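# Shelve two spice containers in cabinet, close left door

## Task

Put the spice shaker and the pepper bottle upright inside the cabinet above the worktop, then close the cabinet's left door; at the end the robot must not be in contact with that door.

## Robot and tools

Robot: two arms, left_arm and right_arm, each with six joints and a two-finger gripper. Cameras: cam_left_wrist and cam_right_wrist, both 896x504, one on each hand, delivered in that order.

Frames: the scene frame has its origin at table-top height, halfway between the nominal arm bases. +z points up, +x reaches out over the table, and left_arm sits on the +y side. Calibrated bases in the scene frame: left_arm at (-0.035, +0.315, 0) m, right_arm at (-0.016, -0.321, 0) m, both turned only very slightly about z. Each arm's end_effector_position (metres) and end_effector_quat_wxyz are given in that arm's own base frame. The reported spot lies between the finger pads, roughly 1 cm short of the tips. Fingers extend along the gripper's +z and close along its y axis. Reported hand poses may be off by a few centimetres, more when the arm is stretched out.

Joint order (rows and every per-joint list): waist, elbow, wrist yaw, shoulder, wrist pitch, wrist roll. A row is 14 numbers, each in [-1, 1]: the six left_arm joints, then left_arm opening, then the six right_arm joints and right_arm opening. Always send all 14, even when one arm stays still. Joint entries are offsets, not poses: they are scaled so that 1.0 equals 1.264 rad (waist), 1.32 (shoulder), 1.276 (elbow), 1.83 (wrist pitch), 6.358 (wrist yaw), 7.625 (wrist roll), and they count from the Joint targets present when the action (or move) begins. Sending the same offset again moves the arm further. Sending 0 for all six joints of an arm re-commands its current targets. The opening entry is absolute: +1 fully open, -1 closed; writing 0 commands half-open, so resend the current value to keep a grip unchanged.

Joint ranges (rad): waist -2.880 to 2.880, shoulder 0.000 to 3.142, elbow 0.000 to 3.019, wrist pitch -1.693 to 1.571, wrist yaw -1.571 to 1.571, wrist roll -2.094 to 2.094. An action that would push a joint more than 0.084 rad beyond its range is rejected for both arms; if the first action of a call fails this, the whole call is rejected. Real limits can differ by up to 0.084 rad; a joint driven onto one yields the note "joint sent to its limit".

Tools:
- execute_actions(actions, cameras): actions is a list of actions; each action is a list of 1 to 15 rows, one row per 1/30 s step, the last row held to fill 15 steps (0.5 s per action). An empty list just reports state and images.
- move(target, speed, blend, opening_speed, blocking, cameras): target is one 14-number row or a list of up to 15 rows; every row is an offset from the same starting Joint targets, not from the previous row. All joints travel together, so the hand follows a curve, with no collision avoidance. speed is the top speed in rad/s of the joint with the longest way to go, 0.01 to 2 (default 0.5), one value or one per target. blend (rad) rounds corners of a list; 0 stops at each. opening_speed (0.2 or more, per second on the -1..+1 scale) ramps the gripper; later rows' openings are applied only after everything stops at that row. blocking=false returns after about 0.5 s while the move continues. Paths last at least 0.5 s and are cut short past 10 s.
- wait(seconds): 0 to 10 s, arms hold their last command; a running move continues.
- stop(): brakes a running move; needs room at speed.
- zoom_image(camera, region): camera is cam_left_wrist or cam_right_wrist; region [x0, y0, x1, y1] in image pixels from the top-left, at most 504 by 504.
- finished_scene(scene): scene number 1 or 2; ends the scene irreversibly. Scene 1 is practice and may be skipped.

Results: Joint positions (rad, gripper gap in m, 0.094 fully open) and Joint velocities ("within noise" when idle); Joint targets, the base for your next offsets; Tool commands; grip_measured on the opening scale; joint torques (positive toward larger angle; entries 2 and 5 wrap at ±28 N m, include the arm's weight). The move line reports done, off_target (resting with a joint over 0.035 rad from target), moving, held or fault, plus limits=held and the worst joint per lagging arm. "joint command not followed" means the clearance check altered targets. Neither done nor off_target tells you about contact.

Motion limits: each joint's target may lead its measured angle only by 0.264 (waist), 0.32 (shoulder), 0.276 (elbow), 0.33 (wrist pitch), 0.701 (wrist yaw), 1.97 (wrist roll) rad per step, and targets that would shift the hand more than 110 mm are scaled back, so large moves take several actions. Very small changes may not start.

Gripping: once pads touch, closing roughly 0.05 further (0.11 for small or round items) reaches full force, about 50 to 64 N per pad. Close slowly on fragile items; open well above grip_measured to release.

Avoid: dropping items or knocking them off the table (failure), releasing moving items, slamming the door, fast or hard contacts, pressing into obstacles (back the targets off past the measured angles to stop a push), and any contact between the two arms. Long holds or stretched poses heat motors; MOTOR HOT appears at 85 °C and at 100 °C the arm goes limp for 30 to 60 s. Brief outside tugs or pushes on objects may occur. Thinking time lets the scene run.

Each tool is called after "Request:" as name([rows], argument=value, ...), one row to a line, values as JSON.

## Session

Request:
execute_actions(actions=[])

Scene clock: 0.00 s.
left_arm: end_effector_position=(+0.1589, -0.4255, +0.3519) grip_measured=+1.000 end_effector_quat_wxyz=(+0.687, +0.167, +0.707, +0.018) | right_arm: end_effector_position=(+0.4637, -0.0246, +0.1281) grip_measured=+1.000 end_effector_quat_wxyz=(-0.025, -0.157, +0.987, +0.010)
Joint names: [waist, elbow, wrist yaw, shoulder, wrist pitch, wrist roll]
Joint positions: left_arm=[-1.593 0.89 -1.379 1.231 0.051 -0.026 0.094] | right_arm=[-0.056 1.3 -0.01 1.646 -1.278 -0.37 0.094]
Joint velocities: within noise
Joint torques (N m): no reading
Motor temperatures (°C): left_arm=[27 27 23 30 26 23 25] | right_arm=[23 26 26 25 26 22 25]
Heat: left arm: hottest shoulder 30 °C; right arm: hottest elbow 26 °C.
Joint targets: left_arm=[-1.593 0.910 -1.379 1.235 0.053 -0.026] | right_arm=[-0.056 1.326 -0.010 1.642 -1.277 -0.370]
Tool commands: left_gripper/opening=+1.0 right_gripper/opening=+1.0
camera_calibration:
cam_left_wrist: T_world_to_cam=[[-0.28155, -0.953748, -0.105329, -0.338955], [-0.674843, 0.274851, -0.684867, 0.486259], [0.682141, -0.121744, -0.721015, 0.218509], [0, 0, 0, 1]] pos_world=[0.083662, -0.430324, 0.454869]
cam_right_wrist: T_world_to_cam=[[0.427681, -0.903597, 0.0245287, -0.234755], [-0.63658, -0.281813, 0.717877, 0.2161], [-0.641759, -0.322637, -0.695738, 0.505334], [0, 0, 0, 1]] pos_world=[0.562268, 0.0118158, 0.202205]

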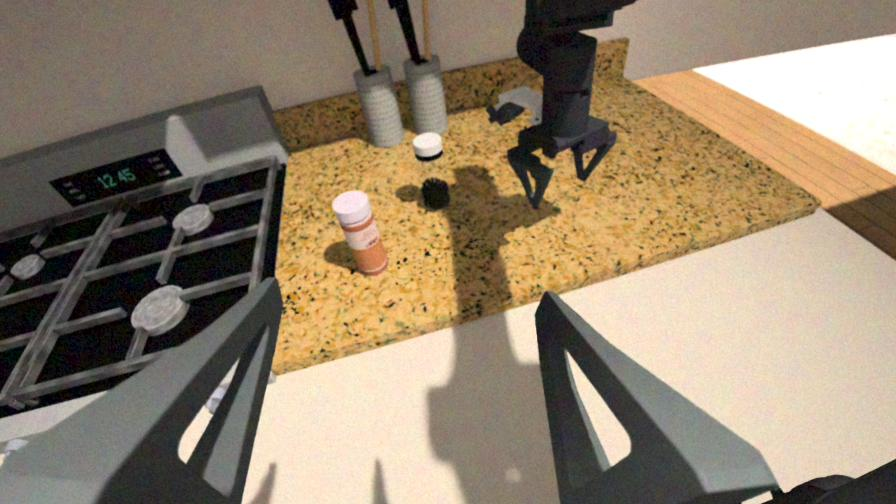

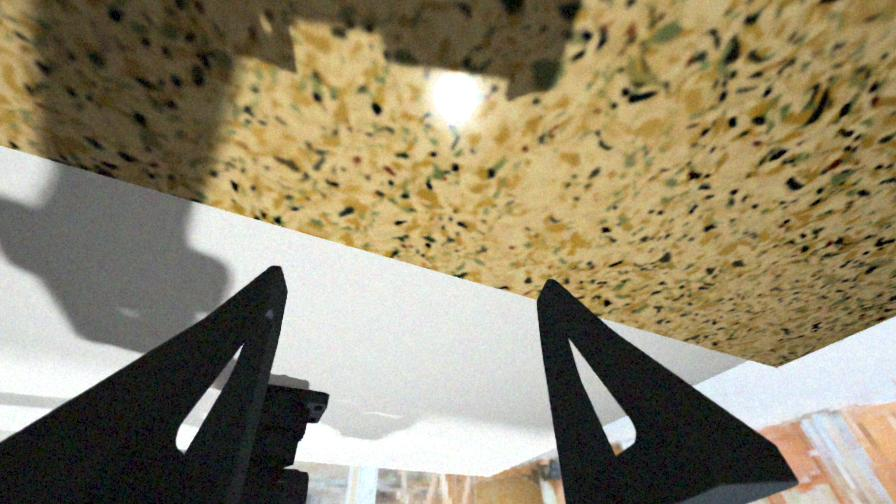

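Request:
move([
  [0.99, -0.0078, 0.2169, -0.4053, 0.0257, 0.0045, -0.9, 0.1321, 0.1364, 0.0173, -0.3386, 0.4355, 0.0496, 0.277],
  [0.99, -0.0078, 0.2169, -0.4053, 0.0257, 0.0045, -0.9, 0.2176, 0.2508, 0.0349, -0.2326, 0.5639, 0.0496, 0.277],
  [0.99, -0.0078, 0.2169, -0.4053, 0.0257, 0.0045, -0.9, 0.1812, 0.3644, 0.0299, -0.1227, 0.5639, 0.0496, 0.277],
  [0.99, -0.0078, 0.2169, -0.4053, 0.0257, 0.0045, -0.9, 0.1812, 0.3644, 0.0299, -0.1227, 0.5639, 0.0496, -0.9],
], speed=[1.2, 0.7, 0.4, 0.4], blend=[0.1, 0.03, 0, 0], blocking=false, cameras=[])

Scene clock: 2.37 s.
left_arm: end_effector_position=(+0.2456, -0.4092, +0.3712) grip_measured=-0.889 end_effector_quat_wxyz=(+0.669, +0.161, +0.725, -0.038) | right_arm: end_effector_position=(+0.4996, -0.0249, +0.1538) grip_measured=+0.283 end_effector_quat_wxyz=(+0.071, -0.137, +0.988, -0.019)
Joint names: [waist, elbow, wrist yaw, shoulder, wrist pitch, wrist roll]
Joint positions: left_arm=[-1.35 0.89 -1.066 1.154 0.051 -0.026 0.005] | right_arm=[-0.045 1.301 0.012 1.594 -1.131 -0.321 0.06]
Joint velocities: left_arm=[1.187 0.017 1.15 -0.523 -0.002 0.037 -0.004] | right_arm=[0.103 0.032 0.095 -0.435 0.628 0.227 -0.002]
Joint torques (N m): left_arm=[1.9 11.79 -0.06 -7.12 1.85 0.2] | right_arm=[1.67 16.14 0.1 -17.2 1.21 0.23]
Motor temperatures (°C): left_arm=[27 28 23 30 26 23 25] | right_arm=[23 26 26 25 26 22 25]
Heat: left arm: hottest shoulder 30 °C; right arm: hottest elbow 26 °C.
Joint targets: left_arm=[-1.185 0.906 -0.930 1.061 0.068 -0.014] | right_arm=[-0.003 1.380 0.025 1.500 -1.022 -0.249]
Tool commands: left_gripper/opening=-0.9 right_gripper/opening=+0.277
move: running; path passed 0 of 4 targets; target 4's new numbers were not sent; left_arm: the wrist yaw is farthest, 1.066 rad from its target; right_arm: the wrist pitch is farthest, 0.885 rad from its target
No camera images: "cameras" was empty.

Request:
wait(seconds=5, cameras=["cam_right_wrist"])

Scene clock: 5.17 s.
left_arm: end_effector_position=(+0.3632, -0.1328, +0.5668) grip_measured=-0.897 end_effector_quat_wxyz=(+0.787, +0.104, +0.592, -0.139) | right_arm: end_effector_position=(+0.6647, +0.0879, +0.6048) grip_measured=-0.802 end_effector_quat_wxyz=(+0.703, +0.001, +0.711, -0.002)
Joint names: [waist, elbow, wrist yaw, shoulder, wrist pitch, wrist roll]
Joint positions: left_arm=[-0.35 0.89 -0.002 0.698 0.089 -0.001 0.005] | right_arm=[0.179 1.732 0.183 1.483 -0.261 0 0.009]
Joint velocities: within noise
Joint torques (N m): left_arm=[1.96 11.26 0.09 -0.67 1.77 0.22] | right_arm=[-0.73 16.69 -0.23 -13.8 2.52 0.17]
Motor temperatures (°C): left_arm=[27 29 23 30 26 23 25] | right_arm=[23 27 26 26 26 22 25]
Heat: left arm: hottest shoulder 30 °C; right arm: hottest elbow 27 °C.
Joint targets: left_arm=[-0.342 0.900 0.000 0.700 0.099 0.008] | right_arm=[0.173 1.791 0.180 1.481 -0.245 0.008]
Tool commands: left_gripper/opening=-0.9 right_gripper/opening=-0.9
earlier move: off_target (right_arm); target 4's new numbers were sent with right_arm's elbow 0.059 rad from that target; right_arm: the elbow is farthest, 0.059 rad from its target
wait: 2.03 of 5 s (the move ended)
camera_calibration:
cam_right_wrist: T_world_to_cam=[[-0.0609906, -0.98982, 0.128598, 0.0387408], [-0.696118, -0.050152, -0.716173, 0.920095], [0.715332, -0.133199, -0.685973, 0.0776247], [0, 0, 0, 1]] pos_world=[0.58733, 0.0948306, 0.707214]
Images, in order (width x height): cam_right_wrist 896x504.

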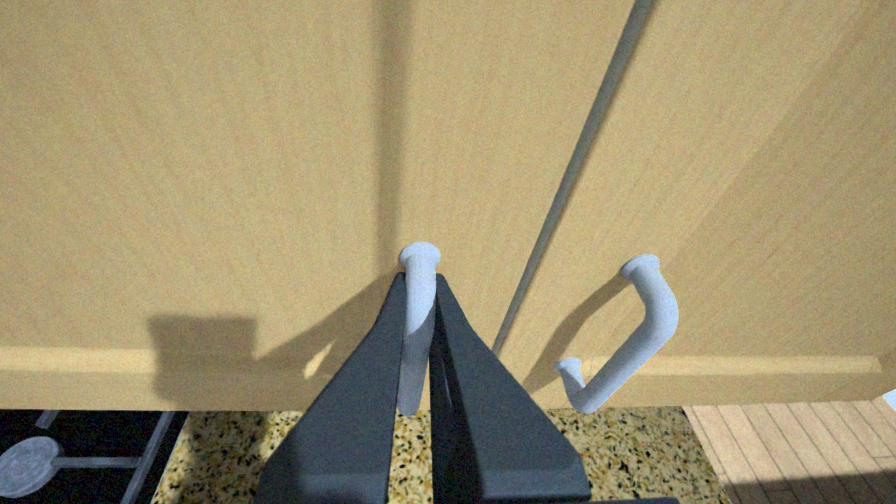

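Request:
zoom_image(camera="cam_right_wrist", region=[340, 200, 500, 440])

Scaled by 2.100 from the camera's 896x504 image, which has a finer 1280x720 frame.

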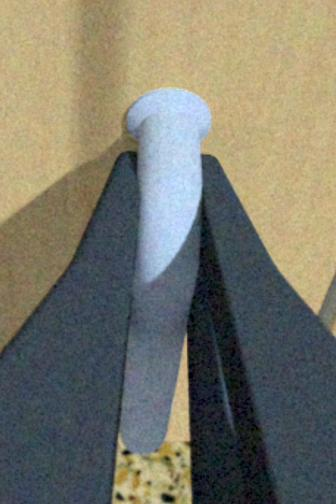

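Request:
move([
  [0, 0, 0, 0, 0, 0, -0.9, 0, 0, 0, 0, 0, 0, -0.55],
  [0, 0, 0, 0, 0, 0, -0.9, 0, -0.1199, 0, -0.0311, 0.0339, 0, -0.55],
  [0, 0, 0, 0, 0, 0, -0.9, 0, -0.1199, 0, -0.0311, 0.0339, 0, -0.9],
  [0.1, 0, 0, 0, 0, 0, -0.9, 0.0981, -0.1829, 0.0448, -0.0909, 0.0339, 0, -0.9],
  [0.2, 0, 0, 0, 0, 0, -0.9, 0.1883, -0.2241, 0.0846, -0.1333, 0.0339, 0, -0.9],
  [0.3, 0, 0, 0, 0, 0, -0.9, 0.3307, -0.2494, 0.1349, -0.1602, 0.0339, 0, -0.9],
  [0.4, 0, 0, 0, 0, 0, -0.9, 0.4684, -0.1876, 0.1733, -0.1311, 0.0339, 0, -0.9],
  [0.4684, 0, 0, 0, 0, 0, -0.9, 0.5823, -0.1419, 0.1905, -0.0902, 0.0339, 0, -0.9],
], speed=[0.5, 0.4, 0.4, 0.4, 0.6, 0.6, 0.6, 0.5], blend=[0, 0, 0, 0.05, 0.08, 0.08, 0.07, 0], cameras=["cam_right_wrist"])

Scene clock: 13.73 s.
left_arm: end_effector_position=(+0.3755, +0.0927, +0.5668) grip_measured=-0.897 end_effector_quat_wxyz=(+0.793, -0.074, +0.597, +0.097) | right_arm: end_effector_position=(+0.4390, +0.2764, +0.5725) grip_measured=-0.805 end_effector_quat_wxyz=(+0.682, +0.172, +0.688, -0.181)
Joint names: [waist, elbow, wrist yaw, shoulder, wrist pitch, wrist roll]
Joint positions: left_arm=[0.242 0.89 -0.002 0.698 0.089 0 0.005] | right_arm=[0.895 1.522 1.399 1.362 -0.192 0.017 0.009]
Joint velocities: within noise
Joint torques (N m): left_arm=[2.08 11.23 0.07 -0.67 1.83 0.22] | right_arm=[1.26 19.32 -0.39 -10.93 1.61 0.01]
Motor temperatures (°C): left_arm=[27 31 23 30 26 23 25] | right_arm=[23 29 26 26 26 22 25]
Heat: left arm: hottest elbow 31 °C; right arm: hottest elbow 29 °C.
Joint targets: left_arm=[0.251 0.900 0.000 0.700 0.099 0.009] | right_arm=[0.909 1.610 1.391 1.362 -0.183 0.008]
move: off_target (right_arm); right_arm: the elbow is farthest, 0.088 rad from its target
camera_calibration:
cam_right_wrist: T_world_to_cam=[[-0.527464, -0.837934, 0.140171, 0.371867], [-0.635331, 0.279506, -0.719883, 0.633676], [0.564036, -0.468767, -0.679795, 0.397651], [0, 0, 0, 1]] pos_world=[0.374451, 0.32089, 0.674368]
Images, in order (width x height): cam_right_wrist 896x504.

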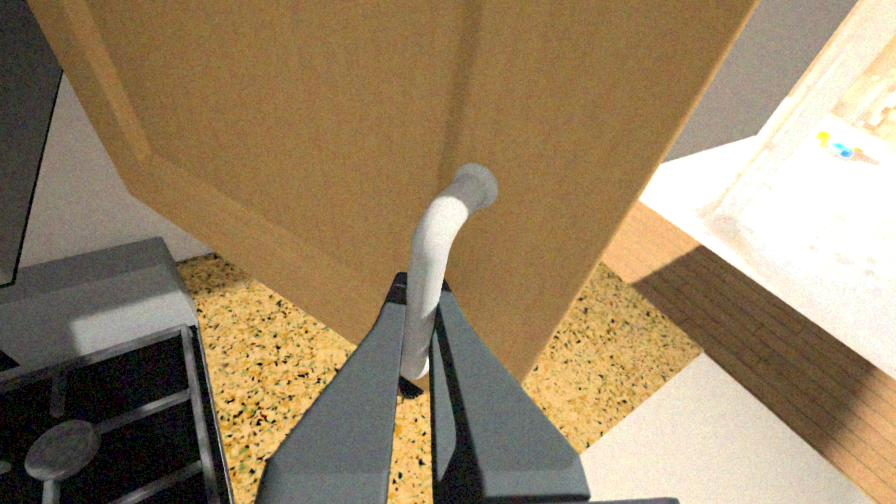

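Request:
move([
  [0, 0, 0, 0, 0, 0, -0.9, 0, 0, 0, 0, 0, 0, -0.15],
  [0, 0, 0, 0, 0, 0, -0.9, 0.0752, -0.1254, 0.0039, -0.0553, 0.018, 0, -0.15],
  [0, 0, 0, 0, 0, 0, -0.9, 0.11, -0.2719, -0.0153, -0.2371, -0.023, 0, -0.15],
  [0, 0, 0, 0, 0, 0, -0.9, -0.1408, -0.4255, -0.0889, -0.4659, -0.0809, 0, -0.15],
  [0, 0, 0, 0, 0, 0, -0.9, -0.3631, -0.4937, -0.1401, -0.3879, 0.0344, 0, -0.15],
  [0, 0, 0, 0, 0, 0, -0.9, -0.572, -0.9052, -0.2194, 0.1235, 0.6044, 0, 1.0],
], speed=[0.5, 0.5, 0.8, 1.2, 1.2, 1.2], blend=[0, 0.03, 0.08, 0.1, 0.15, 0], cameras=["cam_right_wrist"])

Scene clock: 18.93 s.
left_arm: end_effector_position=(+0.3755, +0.0927, +0.5668) grip_measured=-0.897 end_effector_quat_wxyz=(+0.793, -0.074, +0.597, +0.097) | right_arm: end_effector_position=(+0.4873, +0.0986, +0.1383) grip_measured=+0.996 end_effector_quat_wxyz=(+0.644, -0.070, +0.759, +0.070)
Joint names: [waist, elbow, wrist yaw, shoulder, wrist pitch, wrist roll]
Joint positions: left_arm=[0.242 0.89 -0.002 0.698 0.089 0 0.005] | right_arm=[0.2 0.452 -0.001 1.518 0.905 0.016 0.094]
Joint velocities: within noise
Joint torques (N m): left_arm=[1.85 11.29 0.08 -0.56 1.83 0.21] | right_arm=[-0.44 6.99 -0.15 -8.53 2.55 0.1]
Motor temperatures (°C): left_arm=[27 32 23 30 26 23 25] | right_arm=[23 30 26 26 26 22 25]
Heat: left arm: hottest elbow 32 °C; right arm: hottest elbow 30 °C.
Joint targets: left_arm=[0.251 0.900 0.000 0.700 0.099 0.009] | right_arm=[0.186 0.455 -0.004 1.524 0.923 0.008]
move: done
camera_calibration:
cam_right_wrist: T_world_to_cam=[[0.158927, -0.980297, 0.117299, -0.00809662], [-0.770961, -0.197442, -0.605505, 0.498744], [0.616734, 0.00579867, -0.78715, -0.0656465], [0, 0, 0, 1]] pos_world=[0.426286, 0.0909165, 0.251268]
Images, in order (width x height): cam_right_wrist 896x504.

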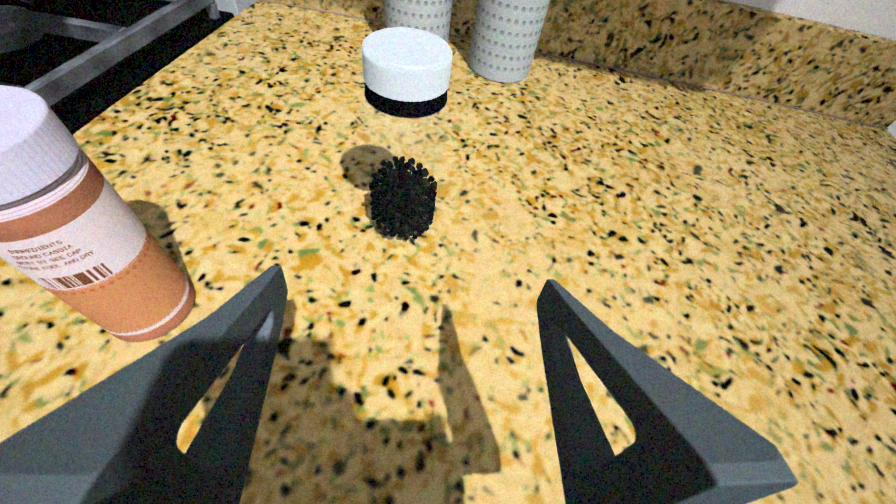

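Request:
move([
  [-0.4652, 0.4859, 0.114, 0.4144, -0.1885, 0, -0.9, 0.0261, 0.379, 0, 0.3629, 0.0301, 0, 0.6],
  [-0.4652, 0.4859, 0.114, 0.4144, -0.1885, 0, -0.9, 0.0261, 0.379, 0, 0.3629, 0.0301, 0, -0.06],
], speed=[0.9, 0.5], opening_speed=0.7, cameras=["cam_right_wrist"])

Scene clock: 23.23 s.
left_arm: end_effector_position=(+0.4679, -0.2851, +0.5979) grip_measured=-0.897 end_effector_quat_wxyz=(+0.609, +0.357, +0.611, -0.358) | right_arm: end_effector_position=(+0.6450, +0.1358, +0.0784) grip_measured=+0.054 end_effector_quat_wxyz=(+0.656, -0.074, +0.747, +0.073)
Joint names: [waist, elbow, wrist yaw, shoulder, wrist pitch, wrist roll]
Joint positions: left_arm=[-0.337 1.468 0.723 1.235 -0.237 0 0.005] | right_arm=[0.208 0.902 -0.003 1.991 0.961 0.013 0.05]
Joint velocities: within noise
Joint torques (N m): left_arm=[1.2 14.95 0.07 -6.18 1.05 0.22] | right_arm=[0.85 10.04 -0.02 -14.8 2.47 0.08]
Motor temperatures (°C): left_arm=[27 33 23 30 26 23 25] | right_arm=[23 30 26 26 27 22 25]
Heat: left arm: hottest elbow 33 °C; right arm: hottest elbow 30 °C.
Joint targets: left_arm=[-0.338 1.520 0.725 1.247 -0.245 0.008] | right_arm=[0.219 0.938 -0.004 2.003 0.978 0.008]
move: off_target (left_arm, right_arm); target 2's new numbers were sent with right_arm's elbow 0.037 rad from that target; left_arm: the elbow is farthest, 0.052 rad from its target; right_arm: the elbow is farthest, 0.037 rad from its target
camera_calibration:
cam_right_wrist: T_world_to_cam=[[0.164491, -0.979164, 0.119084, 0.00647412], [-0.748774, -0.202543, -0.631121, 0.57983], [0.642091, 0.0146467, -0.766489, -0.229496], [0, 0, 0, 1]] pos_world=[0.580454, 0.127141, 0.189266]
Images, in order (width x height): cam_right_wrist 896x504.

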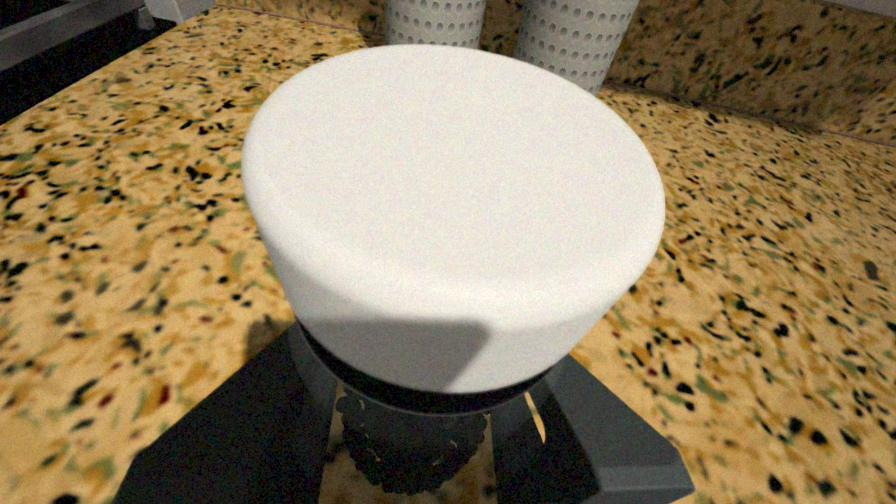

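Request:
move([
  [0, 0, 0, 0, 0, 0, -0.9, 0.0332, -0.1967, 0, -0.7132, -0.4002, 0, -0.06],
  [0, 0, 0, 0, 0, 0, -0.9, 0.0491, 0.6105, 0, -0.4147, -0.7156, 0, -0.06],
], speed=[1.0, 1.0], blend=[0.2, 0], cameras=["cam_right_wrist"])

Scene clock: 27.37 s.
left_arm: end_effector_position=(+0.4679, -0.2851, +0.5979) grip_measured=-0.897 end_effector_quat_wxyz=(+0.609, +0.357, +0.611, -0.358) | right_arm: end_effector_position=(+0.6415, +0.1739, +0.5460) grip_measured=+0.054 end_effector_quat_wxyz=(+0.644, -0.096, +0.753, +0.091)
Joint names: [waist, elbow, wrist yaw, shoulder, wrist pitch, wrist roll]
Joint positions: left_arm=[-0.337 1.468 0.723 1.235 -0.237 0 0.005] | right_arm=[0.265 1.638 -0.003 1.456 -0.336 0.012 0.049]
Joint velocities: within noise
Joint torques (N m): left_arm=[1.2 14.91 0.07 -6.48 1.05 0.21] | right_arm=[2.14 19.02 -0.11 -13.63 2.14 0.05]
Motor temperatures (°C): left_arm=[27 34 23 30 26 23 25] | right_arm=[23 31 26 26 27 22 25]
Heat: left arm: hottest elbow 34 °C; right arm: hottest elbow 31 °C.
Joint targets: left_arm=[-0.338 1.520 0.725 1.247 -0.245 0.008] | right_arm=[0.281 1.717 -0.004 1.456 -0.331 0.008]
move: off_target (left_arm, right_arm); left_arm: the elbow is farthest, 0.052 rad from its target; right_arm: the elbow is farthest, 0.079 rad from its target
camera_calibration:
cam_right_wrist: T_world_to_cam=[[0.22317, -0.96731, 0.120446, -0.0517653], [-0.750987, -0.249393, -0.611409, 0.878784], [0.62146, 0.0459948, -0.782094, 0.146905], [0, 0, 0, 1]] pos_world=[0.580213, 0.162332, 0.658426]
Images, in order (width x height): cam_right_wrist 896x504.

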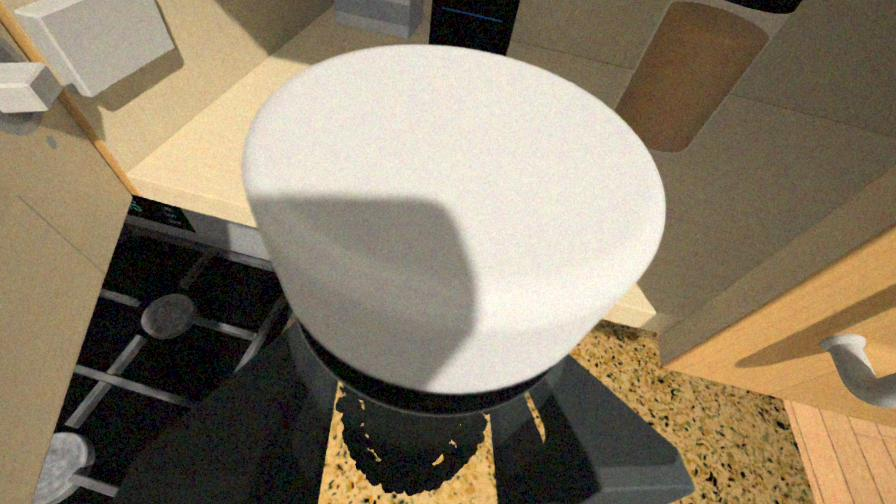

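Request:
move(target=[0, 0, 0, 0, 0, 0, -0.9, 0, 0.3519, 0, 0.278, -0.0361, 0, -0.06], speed=0.5, cameras=["cam_right_wrist"])

Scene clock: 29.53 s.
left_arm: end_effector_position=(+0.4679, -0.2851, +0.5979) grip_measured=-0.897 end_effector_quat_wxyz=(+0.609, +0.357, +0.611, -0.358) | right_arm: end_effector_position=(+0.7652, +0.2074, +0.5498) grip_measured=+0.054 end_effector_quat_wxyz=(+0.653, -0.096, +0.746, +0.092)
Joint names: [waist, elbow, wrist yaw, shoulder, wrist pitch, wrist roll]
Joint positions: left_arm=[-0.337 1.468 0.723 1.235 -0.237 0 0.005] | right_arm=[0.265 2.087 -0.003 1.819 -0.4 0.012 0.049]
Joint velocities: within noise
Joint torques (N m): left_arm=[1.2 14.91 0.08 -6.48 1.09 0.22] | right_arm=[1.55 18.97 -0.07 -18.67 2.17 0.06]
Motor temperatures (°C): left_arm=[27 34 23 30 26 23 25] | right_arm=[23 32 26 26 27 22 25]
Heat: left arm: hottest elbow 34 °C; right arm: hottest elbow 32 °C.
Joint targets: left_arm=[-0.338 1.520 0.725 1.247 -0.245 0.008] | right_arm=[0.281 2.167 -0.004 1.823 -0.397 0.008]
move: off_target (left_arm, right_arm); left_arm: the elbow is farthest, 0.052 rad from its target; right_arm: the elbow is farthest, 0.079 rad from its target
camera_calibration:
cam_right_wrist: T_world_to_cam=[[0.220607, -0.968004, 0.119583, -0.0448102], [-0.737745, -0.245803, -0.628739, 0.981005], [0.638016, 0.0504828, -0.768366, 0.0503047], [0, 0, 0, 1]] pos_world=[0.701522, 0.195218, 0.660807]
Images, in order (width x height): cam_right_wrist 896x504.

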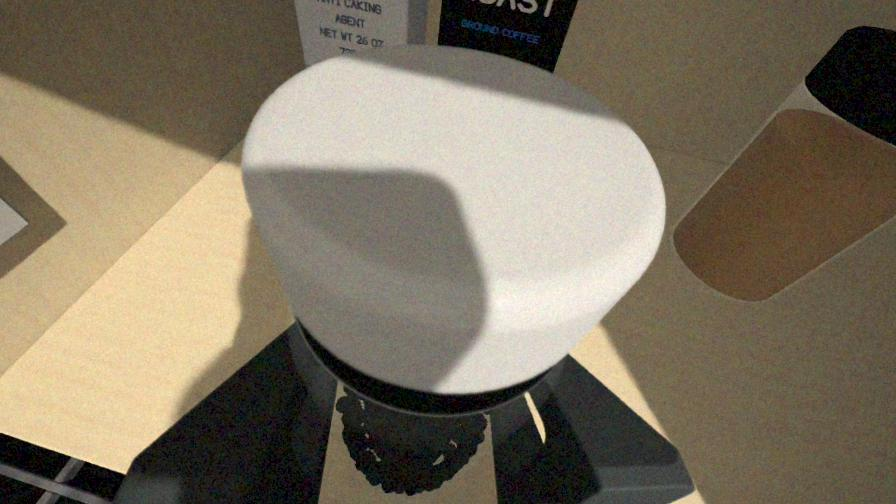

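Request:
move(target=[0, 0, 0, 0, 0, 0, -0.9, 0, 0, 0, 0.0091, 0, 0, -0.06], speed=0.1, cameras=[])

Scene clock: 30.40 s.
left_arm: end_effector_position=(+0.4679, -0.2851, +0.5979) grip_measured=-0.897 end_effector_quat_wxyz=(+0.609, +0.357, +0.611, -0.358) | right_arm: end_effector_position=(+0.7668, +0.2078, +0.5494) grip_measured=+0.054 end_effector_quat_wxyz=(+0.653, -0.096, +0.746, +0.092)
Joint names: [waist, elbow, wrist yaw, shoulder, wrist pitch, wrist roll]
Joint positions: left_arm=[-0.337 1.468 0.723 1.235 -0.237 0 0.005] | right_arm=[0.265 2.092 -0.003 1.824 -0.4 0.012 0.049]
Joint velocities: within noise
Joint torques (N m): left_arm=[1.38 14.94 0.09 -6.48 1.11 0.21] | right_arm=[1.55 18.32 -0.06 -18.67 1.89 0.05]
Motor temperatures (°C): left_arm=[27 34 23 30 26 23 25] | right_arm=[23 32 26 26 27 22 25]
Heat: left arm: hottest elbow 34 °C; right arm: hottest elbow 32 °C.
Joint targets: left_arm=[-0.338 1.520 0.725 1.247 -0.245 0.008] | right_arm=[0.281 2.166 -0.004 1.835 -0.397 0.008]
move: off_target (left_arm, right_arm); left_arm: the elbow is farthest, 0.052 rad from its target; right_arm: the elbow is farthest, 0.075 rad from its target
No camera images: "cameras" was empty.

Request:
move(target=[0, 0, 0, 0, 0, 0, -0.9, 0, 0, 0, 0.0091, 0, 0, -0.06], speed=0.1, cameras=[])

Scene clock: 31.23 s.
left_arm: end_effector_position=(+0.4679, -0.2851, +0.5979) grip_measured=-0.897 end_effector_quat_wxyz=(+0.609, +0.357, +0.611, -0.358) | right_arm: end_effector_position=(+0.7687, +0.2084, +0.5489) grip_measured=+0.054 end_effector_quat_wxyz=(+0.653, -0.096, +0.746, +0.092)
Joint names: [waist, elbow, wrist yaw, shoulder, wrist pitch, wrist roll]
Joint positions: left_arm=[-0.337 1.468 0.723 1.235 -0.237 0 0.005] | right_arm=[0.265 2.099 -0.003 1.829 -0.4 0.012 0.049]
Joint velocities: within noise
Joint torques (N m): left_arm=[1.14 14.94 0.07 -6.42 1.09 0.22] | right_arm=[1.26 17.68 -0.03 -18.26 2 0.08]
Motor temperatures (°C): left_arm=[27 35 23 31 26 23 25] | right_arm=[23 33 26 27 27 22 25]
Heat: left arm: hottest elbow 35 °C; right arm: hottest elbow 33 °C.
Joint targets: left_arm=[-0.338 1.520 0.725 1.247 -0.245 0.008] | right_arm=[0.281 2.167 -0.004 1.847 -0.397 0.008]
move: off_target (left_arm, right_arm); left_arm: the elbow is farthest, 0.052 rad from its target; right_arm: the elbow is farthest, 0.067 rad from its target
No camera images: "cameras" was empty.

Request:
move([
  [0, 0, 0, 0, 0, 0, -0.9, 0, 0, 0, -0.0061, 0, 0, 0.35],
  [0, 0, 0, 0, 0, 0, -0.9, 0, -0.0917, 0, -0.0462, 0, 0, 0.35],
  [0, 0, 0, 0, 0, 0, -0.9, 0, -0.5313, 0, -0.4273, 0.0418, 0, 0.35],
], speed=[0.3, 0.3, 0.8], blend=[0, 0.02, 0], opening_speed=0.7, cameras=["cam_right_wrist"])

Scene clock: 35.40 s.
left_arm: end_effector_position=(+0.4679, -0.2851, +0.5979) grip_measured=-0.897 end_effector_quat_wxyz=(+0.609, +0.357, +0.611, -0.358) | right_arm: end_effector_position=(+0.5773, +0.1573, +0.5550) grip_measured=+0.347 end_effector_quat_wxyz=(+0.650, -0.099, +0.748, +0.090)
Joint names: [waist, elbow, wrist yaw, shoulder, wrist pitch, wrist roll]
Joint positions: left_arm=[-0.337 1.468 0.723 1.235 -0.237 0 0.005] | right_arm=[0.266 1.486 -0.003 1.285 -0.338 0.006 0.063]
Joint velocities: within noise
Joint torques (N m): left_arm=[1.14 14.94 0.08 -6.36 1.06 0.22] | right_arm=[1.49 12.05 -0.07 -10.23 2.43 0.12]
Motor temperatures (°C): left_arm=[27 36 23 31 26 23 25] | right_arm=[23 34 26 27 27 22 25]
Heat: left arm: hottest elbow 36 °C; right arm: hottest elbow 34 °C.
Joint targets: left_arm=[-0.338 1.520 0.725 1.247 -0.245 0.008] | right_arm=[0.281 1.488 -0.004 1.283 -0.321 0.008]
move: off_target (left_arm); left_arm: the elbow is farthest, 0.052 rad from its target
camera_calibration:
cam_right_wrist: T_world_to_cam=[[0.223813, -0.966488, 0.125732, -0.0579775], [-0.739999, -0.252467, -0.623428, 0.832819], [0.634279, 0.0464892, -0.771705, 0.181372], [0, 0, 0, 1]] pos_world=[0.514221, 0.145793, 0.666458]
Images, in order (width x height): cam_right_wrist 896x504.

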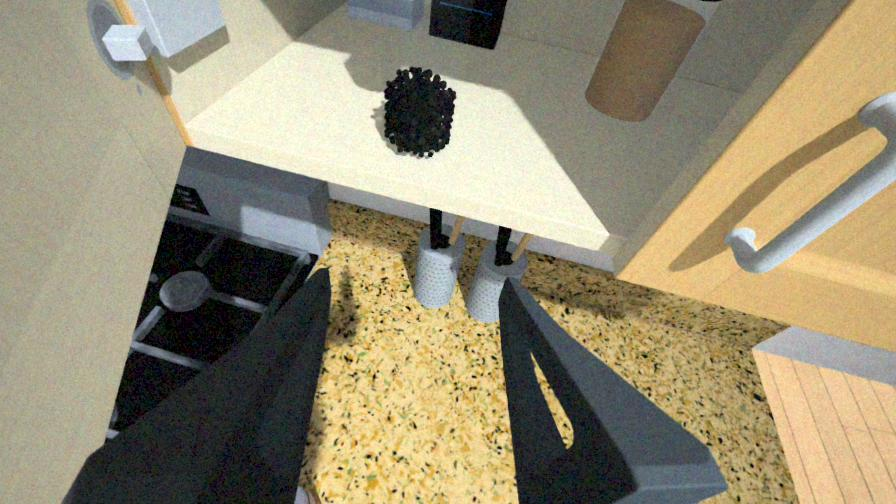

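Request:
move([
  [0, 0, 0, 0, 0, 0, -0.9, 0, -0.6277, 0, -0.1639, 0.3227, 0, 0.9],
  [0, 0, 0, 0, 0, 0, -0.9, 0.1661, -0.9067, 0, 0.1197, 0.7126, 0, 0.9],
], speed=[1.2, 1.2], blend=[0.2, 0], cameras=["cam_right_wrist"])

Scene clock: 37.73 s.
left_arm: end_effector_position=(+0.4679, -0.2851, +0.5979) grip_measured=-0.897 end_effector_quat_wxyz=(+0.609, +0.357, +0.611, -0.358) | right_arm: end_effector_position=(+0.4028, +0.2085, +0.1421) grip_measured=+0.897 end_effector_quat_wxyz=(+0.639, -0.177, +0.732, +0.159)
Joint names: [waist, elbow, wrist yaw, shoulder, wrist pitch, wrist roll]
Joint positions: left_arm=[-0.337 1.468 0.723 1.235 -0.237 0 0.005] | right_arm=[0.477 0.332 -0.004 1.43 0.965 0.006 0.089]
Joint velocities: within noise
Joint torques (N m): left_arm=[1.32 14.93 0.08 -6.48 1.05 0.2] | right_arm=[0.15 6.6 -0.05 -5.48 2.73 0.13]
Motor temperatures (°C): left_arm=[27 36 23 31 26 23 25] | right_arm=[23 34 26 27 27 22 25]
Heat: left arm: hottest elbow 36 °C; right arm: hottest elbow 34 °C.
Joint targets: left_arm=[-0.338 1.520 0.725 1.247 -0.245 0.008] | right_arm=[0.491 0.331 -0.004 1.441 0.983 0.008]
move: off_target (left_arm); left_arm: the elbow is farthest, 0.052 rad from its target
camera_calibration:
cam_right_wrist: T_world_to_cam=[[0.421403, -0.898147, 0.125507, -0.0113711], [-0.667896, -0.400987, -0.626996, 0.46157], [0.613461, 0.180392, -0.768846, -0.0489214], [0, 0, 0, 1]] pos_world=[0.343084, 0.183696, 0.253216]
Images, in order (width x height): cam_right_wrist 896x504.

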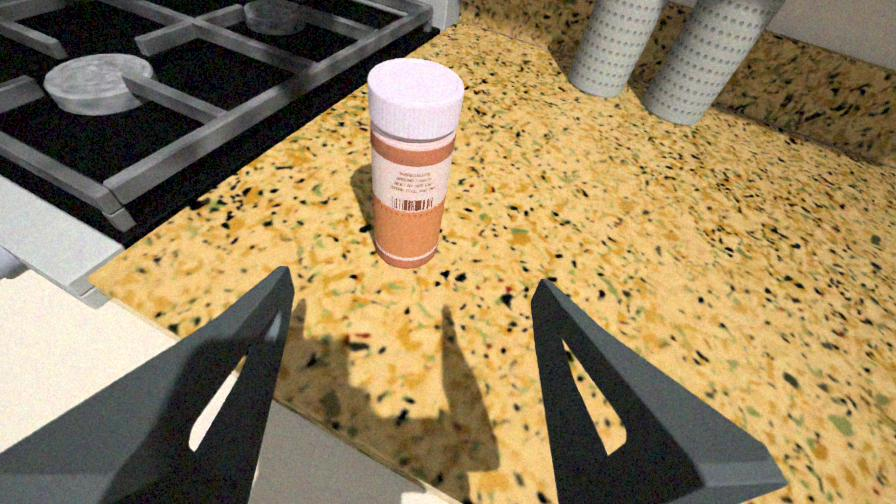

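Request:
move([
  [0, 0, 0, 0, 0, 0, -0.9, 0.0055, 0.319, 0, 0.3727, 0.0694, 0, 0.6],
  [0, 0, 0, 0, 0, 0, -0.9, 0.0055, 0.319, 0, 0.3727, 0.0694, 0, -0.25],
], speed=[0.9, 0.5], opening_speed=0.75, cameras=["cam_right_wrist"])

Scene clock: 40.93 s.
left_arm: end_effector_position=(+0.4679, -0.2851, +0.5979) grip_measured=-0.897 end_effector_quat_wxyz=(+0.609, +0.357, +0.611, -0.358) | right_arm: end_effector_position=(+0.5250, +0.2758, +0.0740) grip_measured=+0.000 end_effector_quat_wxyz=(+0.642, -0.178, +0.728, +0.162)
Joint names: [waist, elbow, wrist yaw, shoulder, wrist pitch, wrist roll]
Joint positions: left_arm=[-0.337 1.468 0.723 1.235 -0.237 0 0.005] | right_arm=[0.483 0.707 -0.004 1.923 1.092 0.006 0.047]
Joint velocities: within noise
Joint torques (N m): left_arm=[1.08 14.91 0.07 -6.42 1.05 0.21] | right_arm=[0.44 8.25 -0.01 -12.98 2.96 0.15]
Motor temperatures (°C): left_arm=[27 37 23 31 26 23 25] | right_arm=[23 33 26 27 27 22 25]
Heat: left arm: hottest elbow 37 °C; right arm: hottest elbow 33 °C.
Joint targets: left_arm=[-0.338 1.520 0.725 1.247 -0.245 0.008] | right_arm=[0.498 0.739 -0.004 1.933 1.110 0.008]
move: off_target (left_arm); left_arm: the elbow is farthest, 0.052 rad from its target
camera_calibration:
cam_right_wrist: T_world_to_cam=[[0.425776, -0.896136, 0.125122, 0.00327475], [-0.659896, -0.402149, -0.634676, 0.524161], [0.619073, 0.187663, -0.762582, -0.193855], [0, 0, 0, 1]] pos_world=[0.464508, 0.250105, 0.184432]
Images, in order (width x height): cam_right_wrist 896x504.

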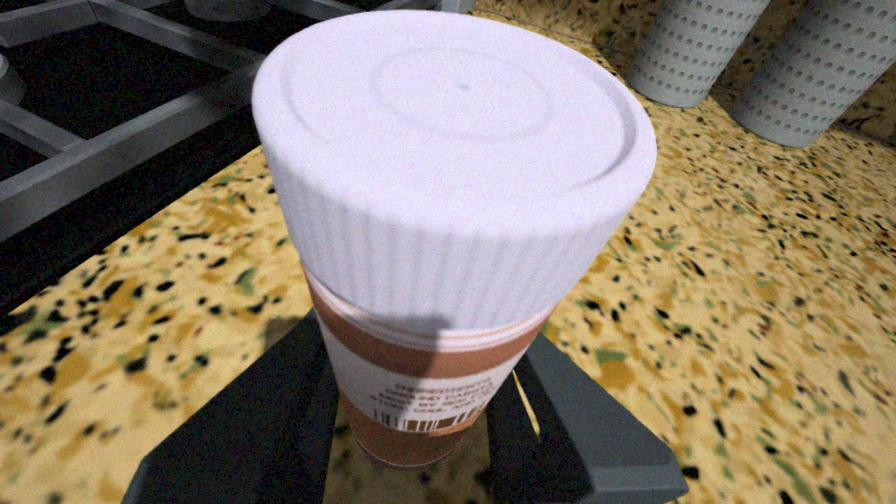

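Request:
move([
  [0, 0, 0, 0, 0, 0, -0.9, -0.2761, 0, 0, -0.6602, -0.4784, 0, -0.25],
  [0, 0, 0, 0, 0, 0, -0.9, -0.2761, 0.7414, 0, -0.4008, -0.782, 0, -0.25],
], speed=[1.0, 1.0], blend=[0.2, 0], cameras=["cam_right_wrist"])

Scene clock: 44.50 s.
left_arm: end_effector_position=(+0.4679, -0.2851, +0.5979) grip_measured=-0.897 end_effector_quat_wxyz=(+0.609, +0.357, +0.611, -0.358) | right_arm: end_effector_position=(+0.6317, +0.1043, +0.5756) grip_measured=+0.000 end_effector_quat_wxyz=(+0.669, -0.060, +0.738, +0.058)
Joint names: [waist, elbow, wrist yaw, shoulder, wrist pitch, wrist roll]
Joint positions: left_arm=[-0.337 1.468 0.723 1.235 -0.237 0 0.005] | right_arm=[0.163 1.619 -0.004 1.396 -0.32 0.006 0.047]
Joint velocities: within noise
Joint torques (N m): left_arm=[1.26 14.93 0.07 -6.36 1.07 0.21] | right_arm=[-0.85 17.95 0.06 -10.99 1.89 0.11]
Motor temperatures (°C): left_arm=[27 37 23 31 26 23 25] | right_arm=[23 34 26 27 27 22 25]
Heat: left arm: hottest elbow 37 °C; right arm: hottest elbow 34 °C.
Joint targets: left_arm=[-0.338 1.520 0.725 1.247 -0.245 0.008] | right_arm=[0.149 1.684 -0.004 1.404 -0.321 0.008]
move: off_target (left_arm, right_arm); left_arm: the elbow is farthest, 0.052 rad from its target; right_arm: the elbow is farthest, 0.066 rad from its target
camera_calibration:
cam_right_wrist: T_world_to_cam=[[0.11935, -0.985078, 0.124004, -0.0550699], [-0.736103, -0.171606, -0.654755, 0.879644], [0.666265, -0.013135, -0.7456, 0.136241], [0, 0, 0, 1]] pos_world=[0.563308, 0.0984939, 0.684361]
Images, in order (width x height): cam_right_wrist 896x504.

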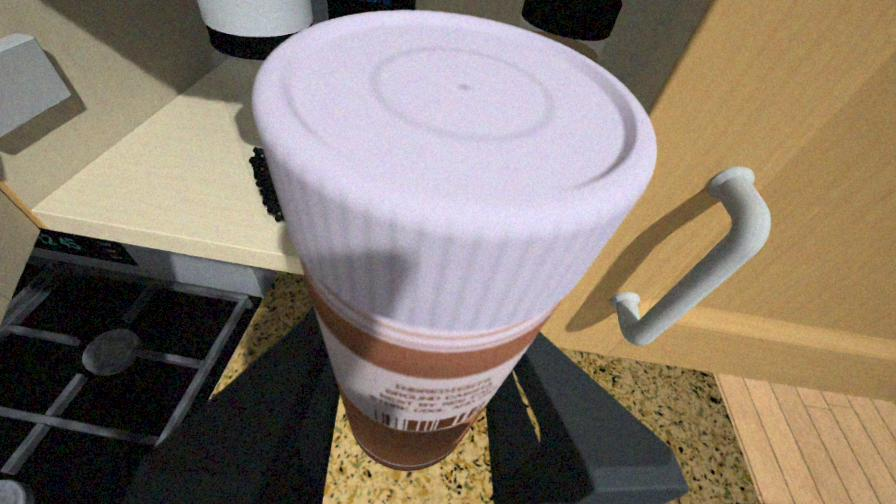

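Request:
move(target=[0, 0, 0, 0, 0, 0, -0.9, 0, 0.192, 0, 0.1864, -0.012, 0, -0.25], speed=0.5, cameras=[])

Scene clock: 46.53 s.
left_arm: end_effector_position=(+0.4679, -0.2851, +0.5979) grip_measured=-0.897 end_effector_quat_wxyz=(+0.609, +0.357, +0.611, -0.358) | right_arm: end_effector_position=(+0.7279, +0.1201, +0.5478) grip_measured=+0.000 end_effector_quat_wxyz=(+0.656, -0.061, +0.751, +0.057)
Joint names: [waist, elbow, wrist yaw, shoulder, wrist pitch, wrist roll]
Joint positions: left_arm=[-0.337 1.468 0.723 1.235 -0.237 0 0.005] | right_arm=[0.163 1.858 -0.004 1.652 -0.341 0.006 0.047]
Joint velocities: within noise
Joint torques (N m): left_arm=[1.26 14.91 0.08 -6.36 1.06 0.22] | right_arm=[-0.73 18.22 0.01 -17.32 2.13 0.11]
Motor temperatures (°C): left_arm=[27 38 23 31 26 23 25] | right_arm=[23 34 26 27 27 22 26]
Heat: left arm: hottest elbow 38 °C; right arm: hottest elbow 34 °C.
Joint targets: left_arm=[-0.338 1.520 0.725 1.247 -0.245 0.008] | right_arm=[0.149 1.930 -0.004 1.650 -0.343 0.008]
move: off_target (left_arm, right_arm); left_arm: the elbow is farthest, 0.052 rad from its target; right_arm: the elbow is farthest, 0.071 rad from its target
No camera images: "cameras" was empty.

Request:
move([
  [0, 0, 0, 0, 0, 0, -0.9, 0, 0.1199, 0, 0.0879, -0.0142, 0, -0.25],
  [0, 0, 0, 0, 0, 0, -0.9, 0, 0.1199, 0, 0.1015, -0.0142, 0, -0.25],
], speed=[0.4, 0.1], cameras=["cam_right_wrist"])

Scene clock: 47.97 s.
left_arm: end_effector_position=(+0.4679, -0.2851, +0.5979) grip_measured=-0.897 end_effector_quat_wxyz=(+0.609, +0.357, +0.611, -0.358) | right_arm: end_effector_position=(+0.7706, +0.1272, +0.5456) grip_measured=+0.000 end_effector_quat_wxyz=(+0.658, -0.060, +0.749, +0.057)
Joint names: [waist, elbow, wrist yaw, shoulder, wrist pitch, wrist roll]
Joint positions: left_arm=[-0.337 1.468 0.723 1.235 -0.237 0 0.005] | right_arm=[0.163 2.015 -0.004 1.777 -0.367 0.006 0.047]
Joint velocities: within noise
Joint torques (N m): left_arm=[1.2 14.94 0.08 -6.48 1.06 0.21] | right_arm=[-0.73 17.8 -0.02 -18.14 2.04 0.07]
Motor temperatures (°C): left_arm=[27 38 23 31 26 23 25] | right_arm=[23 35 26 27 27 22 26]
Heat: left arm: hottest elbow 38 °C; right arm: hottest elbow 35 °C.
Joint targets: left_arm=[-0.338 1.520 0.725 1.247 -0.245 0.008] | right_arm=[0.149 2.083 -0.004 1.784 -0.369 0.008]
move: off_target (left_arm, right_arm); left_arm: the elbow is farthest, 0.052 rad from its target; right_arm: the elbow is farthest, 0.068 rad from its target
camera_calibration:
cam_right_wrist: T_world_to_cam=[[0.123284, -0.984384, 0.125657, -0.0494022], [-0.756134, -0.175186, -0.630533, 0.968836], [0.6427, -0.0172788, -0.765923, 0.0513303], [0, 0, 0, 1]] pos_world=[0.70567, 0.121983, 0.656406]
Images, in order (width x height): cam_right_wrist 896x504.

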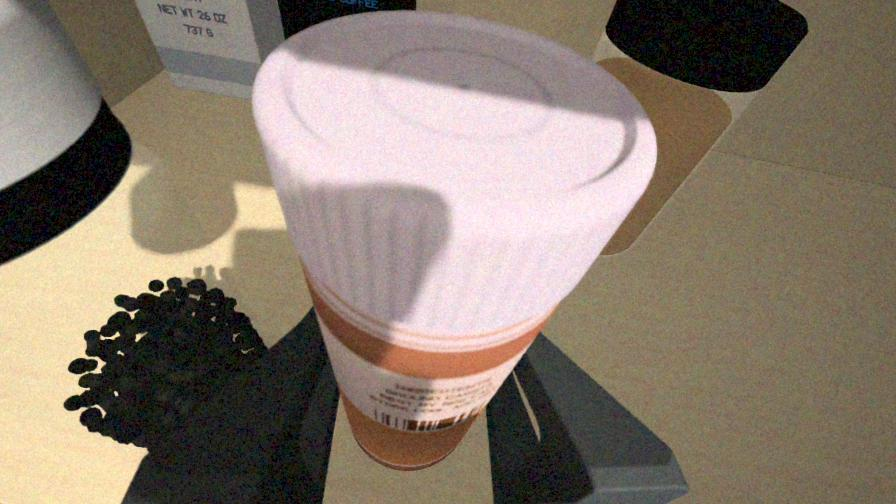

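Request:
move(target=[0, 0, 0, 0, 0, 0, -0.9, 0, 0, 0, 0.0083, 0, 0, -0.25], speed=0.1, cameras=[])

Scene clock: 48.87 s.
left_arm: end_effector_position=(+0.4679, -0.2851, +0.5979) grip_measured=-0.897 end_effector_quat_wxyz=(+0.609, +0.357, +0.611, -0.358) | right_arm: end_effector_position=(+0.7711, +0.1273, +0.5447) grip_measured=+0.000 end_effector_quat_wxyz=(+0.657, -0.060, +0.749, +0.057)
Joint names: [waist, elbow, wrist yaw, shoulder, wrist pitch, wrist roll]
Joint positions: left_arm=[-0.337 1.468 0.723 1.235 -0.237 0 0.005] | right_arm=[0.163 2.015 -0.004 1.778 -0.367 0.006 0.047]
Joint velocities: within noise
Joint torques (N m): left_arm=[1.08 14.89 0.08 -6.48 1.09 0.22] | right_arm=[-0.38 17.89 0.01 -16.85 1.74 0.14]
Motor temperatures (°C): left_arm=[27 38 23 31 26 23 25] | right_arm=[23 35 26 27 26 22 26]
Heat: left arm: hottest elbow 38 °C; right arm: hottest elbow 35 °C.
Joint targets: left_arm=[-0.338 1.520 0.725 1.247 -0.245 0.008] | right_arm=[0.149 2.083 -0.004 1.795 -0.369 0.008]
move: off_target (left_arm, right_arm); left_arm: the elbow is farthest, 0.052 rad from its target; right_arm: the elbow is farthest, 0.068 rad from its target
No camera images: "cameras" was empty.

Request:
move(target=[0, 0, 0, 0, 0, 0, -0.9, 0, 0, 0, 0.0091, 0, 0, -0.25], speed=0.1, cameras=[])

Scene clock: 49.70 s.
left_arm: end_effector_position=(+0.4679, -0.2851, +0.5979) grip_measured=-0.897 end_effector_quat_wxyz=(+0.609, +0.357, +0.611, -0.358) | right_arm: end_effector_position=(+0.7732, +0.1276, +0.5443) grip_measured=+0.000 end_effector_quat_wxyz=(+0.658, -0.060, +0.749, +0.057)
Joint names: [waist, elbow, wrist yaw, shoulder, wrist pitch, wrist roll]
Joint positions: left_arm=[-0.337 1.468 0.723 1.235 -0.237 0 0.005] | right_arm=[0.163 2.022 -0.004 1.784 -0.367 0.006 0.047]
Joint velocities: within noise
Joint torques (N m): left_arm=[1.26 14.89 0.08 -6.42 1.11 0.23] | right_arm=[-1.67 17.13 -0.01 -17.14 1.87 0.12]
Motor temperatures (°C): left_arm=[27 38 23 31 26 23 25] | right_arm=[23 35 26 27 26 22 26]
Heat: left arm: hottest elbow 38 °C; right arm: hottest elbow 35 °C.
Joint targets: left_arm=[-0.338 1.520 0.725 1.247 -0.245 0.008] | right_arm=[0.149 2.083 -0.004 1.807 -0.369 0.008]
move: off_target (left_arm, right_arm); left_arm: the elbow is farthest, 0.052 rad from its target; right_arm: the elbow is farthest, 0.061 rad from its target
No camera images: "cameras" was empty.

Request:
move([
  [0, 0, 0, 0, 0, 0, -0.9, 0, 0, 0, -0.0061, 0, 0, 0.2],
  [0, 0, 0, 0, 0, 0, -0.9, 0, -0.0917, 0, -0.0462, 0, 0, 0.2],
  [0, 0, 0, 0, 0, 0, -0.9, 0, -0.4655, 0, -0.397, 0.0265, 0, 0.2],
], speed=[0.3, 0.3, 0.8], blend=[0, 0.02, 0], opening_speed=0.7, cameras=["cam_right_wrist"])

Scene clock: 53.10 s.
left_arm: end_effector_position=(+0.4679, -0.2851, +0.5979) grip_measured=-0.897 end_effector_quat_wxyz=(+0.609, +0.357, +0.611, -0.358) | right_arm: end_effector_position=(+0.5871, +0.0970, +0.5601) grip_measured=+0.197 end_effector_quat_wxyz=(+0.658, -0.063, +0.748, +0.055)
Joint names: [waist, elbow, wrist yaw, shoulder, wrist pitch, wrist roll]
Joint positions: left_arm=[-0.337 1.468 0.723 1.235 -0.237 0 0.005] | right_arm=[0.163 1.485 -0.004 1.277 -0.336 0 0.056]
Joint velocities: within noise
Joint torques (N m): left_arm=[1.2 14.93 0.07 -6.36 1.06 0.21] | right_arm=[-0.67 11.69 -0.08 -9.58 2.54 0.15]
Motor temperatures (°C): left_arm=[27 39 23 31 26 23 25] | right_arm=[23 36 26 27 26 22 26]
Heat: left arm: hottest elbow 39 °C; right arm: hottest elbow 36 °C.
Joint targets: left_arm=[-0.338 1.520 0.725 1.247 -0.245 0.008] | right_arm=[0.149 1.489 -0.004 1.283 -0.320 0.008]
move: off_target (left_arm); left_arm: the elbow is farthest, 0.052 rad from its target
camera_calibration:
cam_right_wrist: T_world_to_cam=[[0.123738, -0.983598, 0.131237, -0.0618209], [-0.754695, -0.179152, -0.631142, 0.833787], [0.644301, -0.0209476, -0.764485, 0.178456], [0, 0, 0, 1]] pos_world=[0.521925, 0.0923055, 0.670778]
Images, in order (width x height): cam_right_wrist 896x504.

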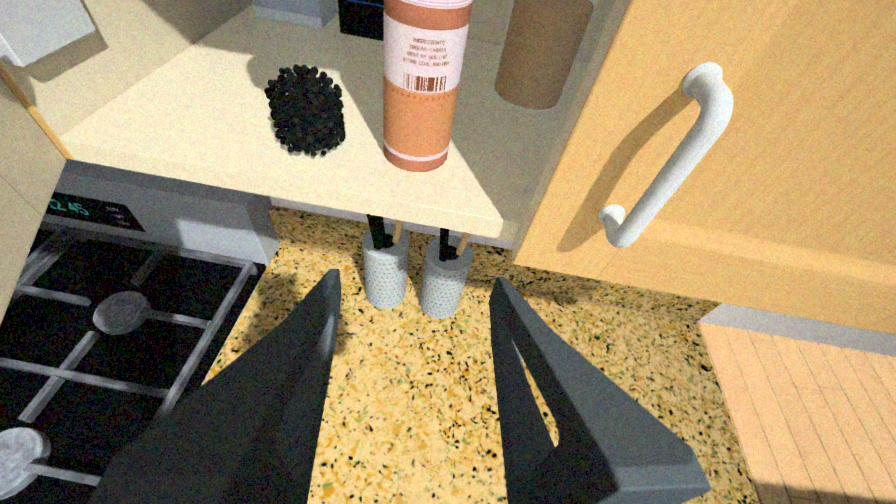

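Request:
move([
  [-0.0886, 0.1176, -0.019, 0.1242, 0.006, 0, -0.9, -0.197, -0.1034, 0.0006, -0.3, -0.1738, 0, 0.2],
  [-0.1606, 0.1933, -0.0498, 0.194, 0.0036, 0, -0.9, -0.197, -0.1034, 0.0006, -0.3, -0.1738, 0, 0.2],
  [-0.2234, 0.3475, -0.0897, 0.3197, -0.0133, 0, -0.9, -0.197, -0.1034, 0.0006, -0.3, -0.1738, 0, 0.2],
  [-0.2405, 0.5089, -0.1123, 0.4355, -0.0423, 0, -0.9, -0.197, -0.1034, 0.0006, -0.3, -0.1738, 0, 0.2],
  [-0.2184, 0.7939, -0.1299, 0.6182, -0.1115, 0, -0.91, -0.197, -0.1034, 0.0006, -0.3, -0.1738, 0, 0.2],
  [-0.231, 0.4545, -0.114, 0.4189, -0.0426, 0, -0.91, -0.197, -0.1034, 0.0006, -0.3, -0.1738, 0, 0.2],
  [-0.1282, -0.1724, -0.114, -0.1114, 0.0246, 0, -0.91, -0.197, -0.1034, 0.0006, -0.3, -0.1738, 0, 0.2],
], speed=[0.8, 0.6, 0.6, 0.5, 0.35, 0.6, 1.0], blend=[0.05, 0.08, 0.08, 0.05, 0, 0.1, 0])

Request:
zoom_image(camera="cam_right_wrist", region=[180, 0, 430, 140])

Scene clock: 60.70 s.
left_arm: end_effector_position=(+0.4632, -0.2578, +0.5775) grip_measured=-0.907 end_effector_quat_wxyz=(+0.683, +0.178, +0.686, -0.176) | right_arm: end_effector_position=(+0.4171, -0.0361, +0.5970) grip_measured=+0.197 end_effector_quat_wxyz=(+0.645, +0.032, +0.763, -0.027)
Joint names: [waist, elbow, wrist yaw, shoulder, wrist pitch, wrist roll]
Joint positions: left_arm=[-0.508 1.31 -0.002 1.1 -0.215 0.001 0.004] | right_arm=[-0.086 1.351 -0.001 0.886 -0.633 0 0.056]
Joint velocities: within noise
Joint torques (N m): left_arm=[1.96 9.63 0.08 -5.6 2.17 0.21] | right_arm=[-1.03 11.23 0.06 -2.84 1.83 0.15]
Motor temperatures (°C): left_arm=[27 39 23 31 26 23 25] | right_arm=[23 35 26 27 26 22 25]
Heat: left arm: hottest elbow 39 °C; right arm: hottest elbow 35 °C.
Joint targets: left_arm=[-0.500 1.300 0.000 1.100 -0.200 0.009] | right_arm=[-0.100 1.357 0.000 0.887 -0.638 0.008]
move: done; target 5's new numbers were sent with left_arm's elbow 0.055 rad from that target
camera_calibration:
cam_left_wrist: T_world_to_cam=[[-0.542847, -0.826849, 0.147096, -0.0616304], [-0.624034, 0.279908, -0.729544, 0.803503], [0.562049, -0.487824, -0.667929, 0.124648], [0, 0, 0, 1]] pos_world=[0.397899, -0.215059, 0.678512]
cam_right_wrist: T_world_to_cam=[[-0.11996, -0.983868, 0.132713, -0.0757579], [-0.800092, 0.016667, -0.599646, 0.712132], [0.58776, -0.178116, -0.789185, 0.346079], [0, 0, 0, 1]] pos_world=[0.357272, -0.0247629, 0.710201]

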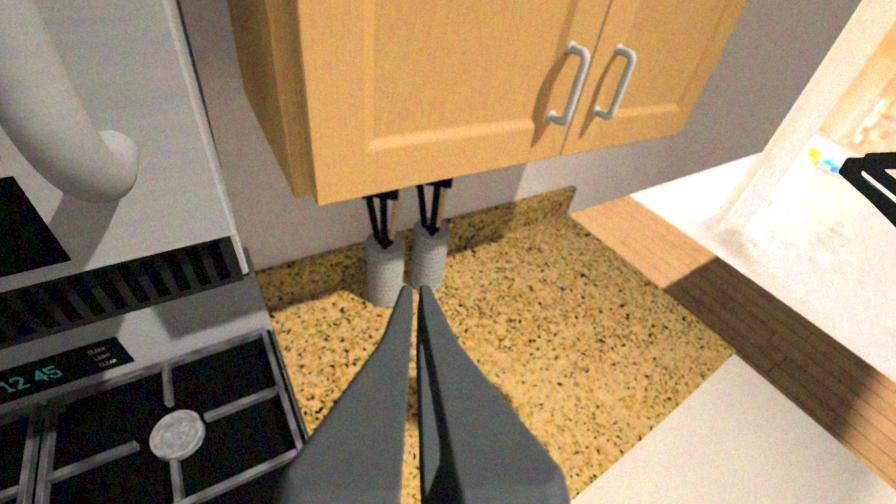

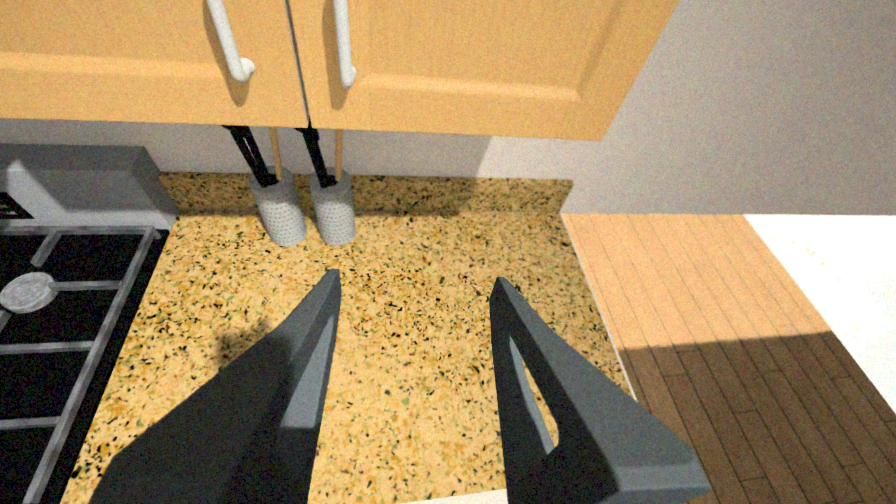

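Scaled by 2.016 from the camera's 896x504 image, which has a finer 1280x720 frame.

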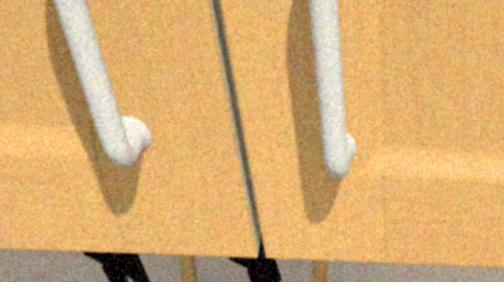

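Request:
finished_scene(scene=2)

The scene is finished: the task was done.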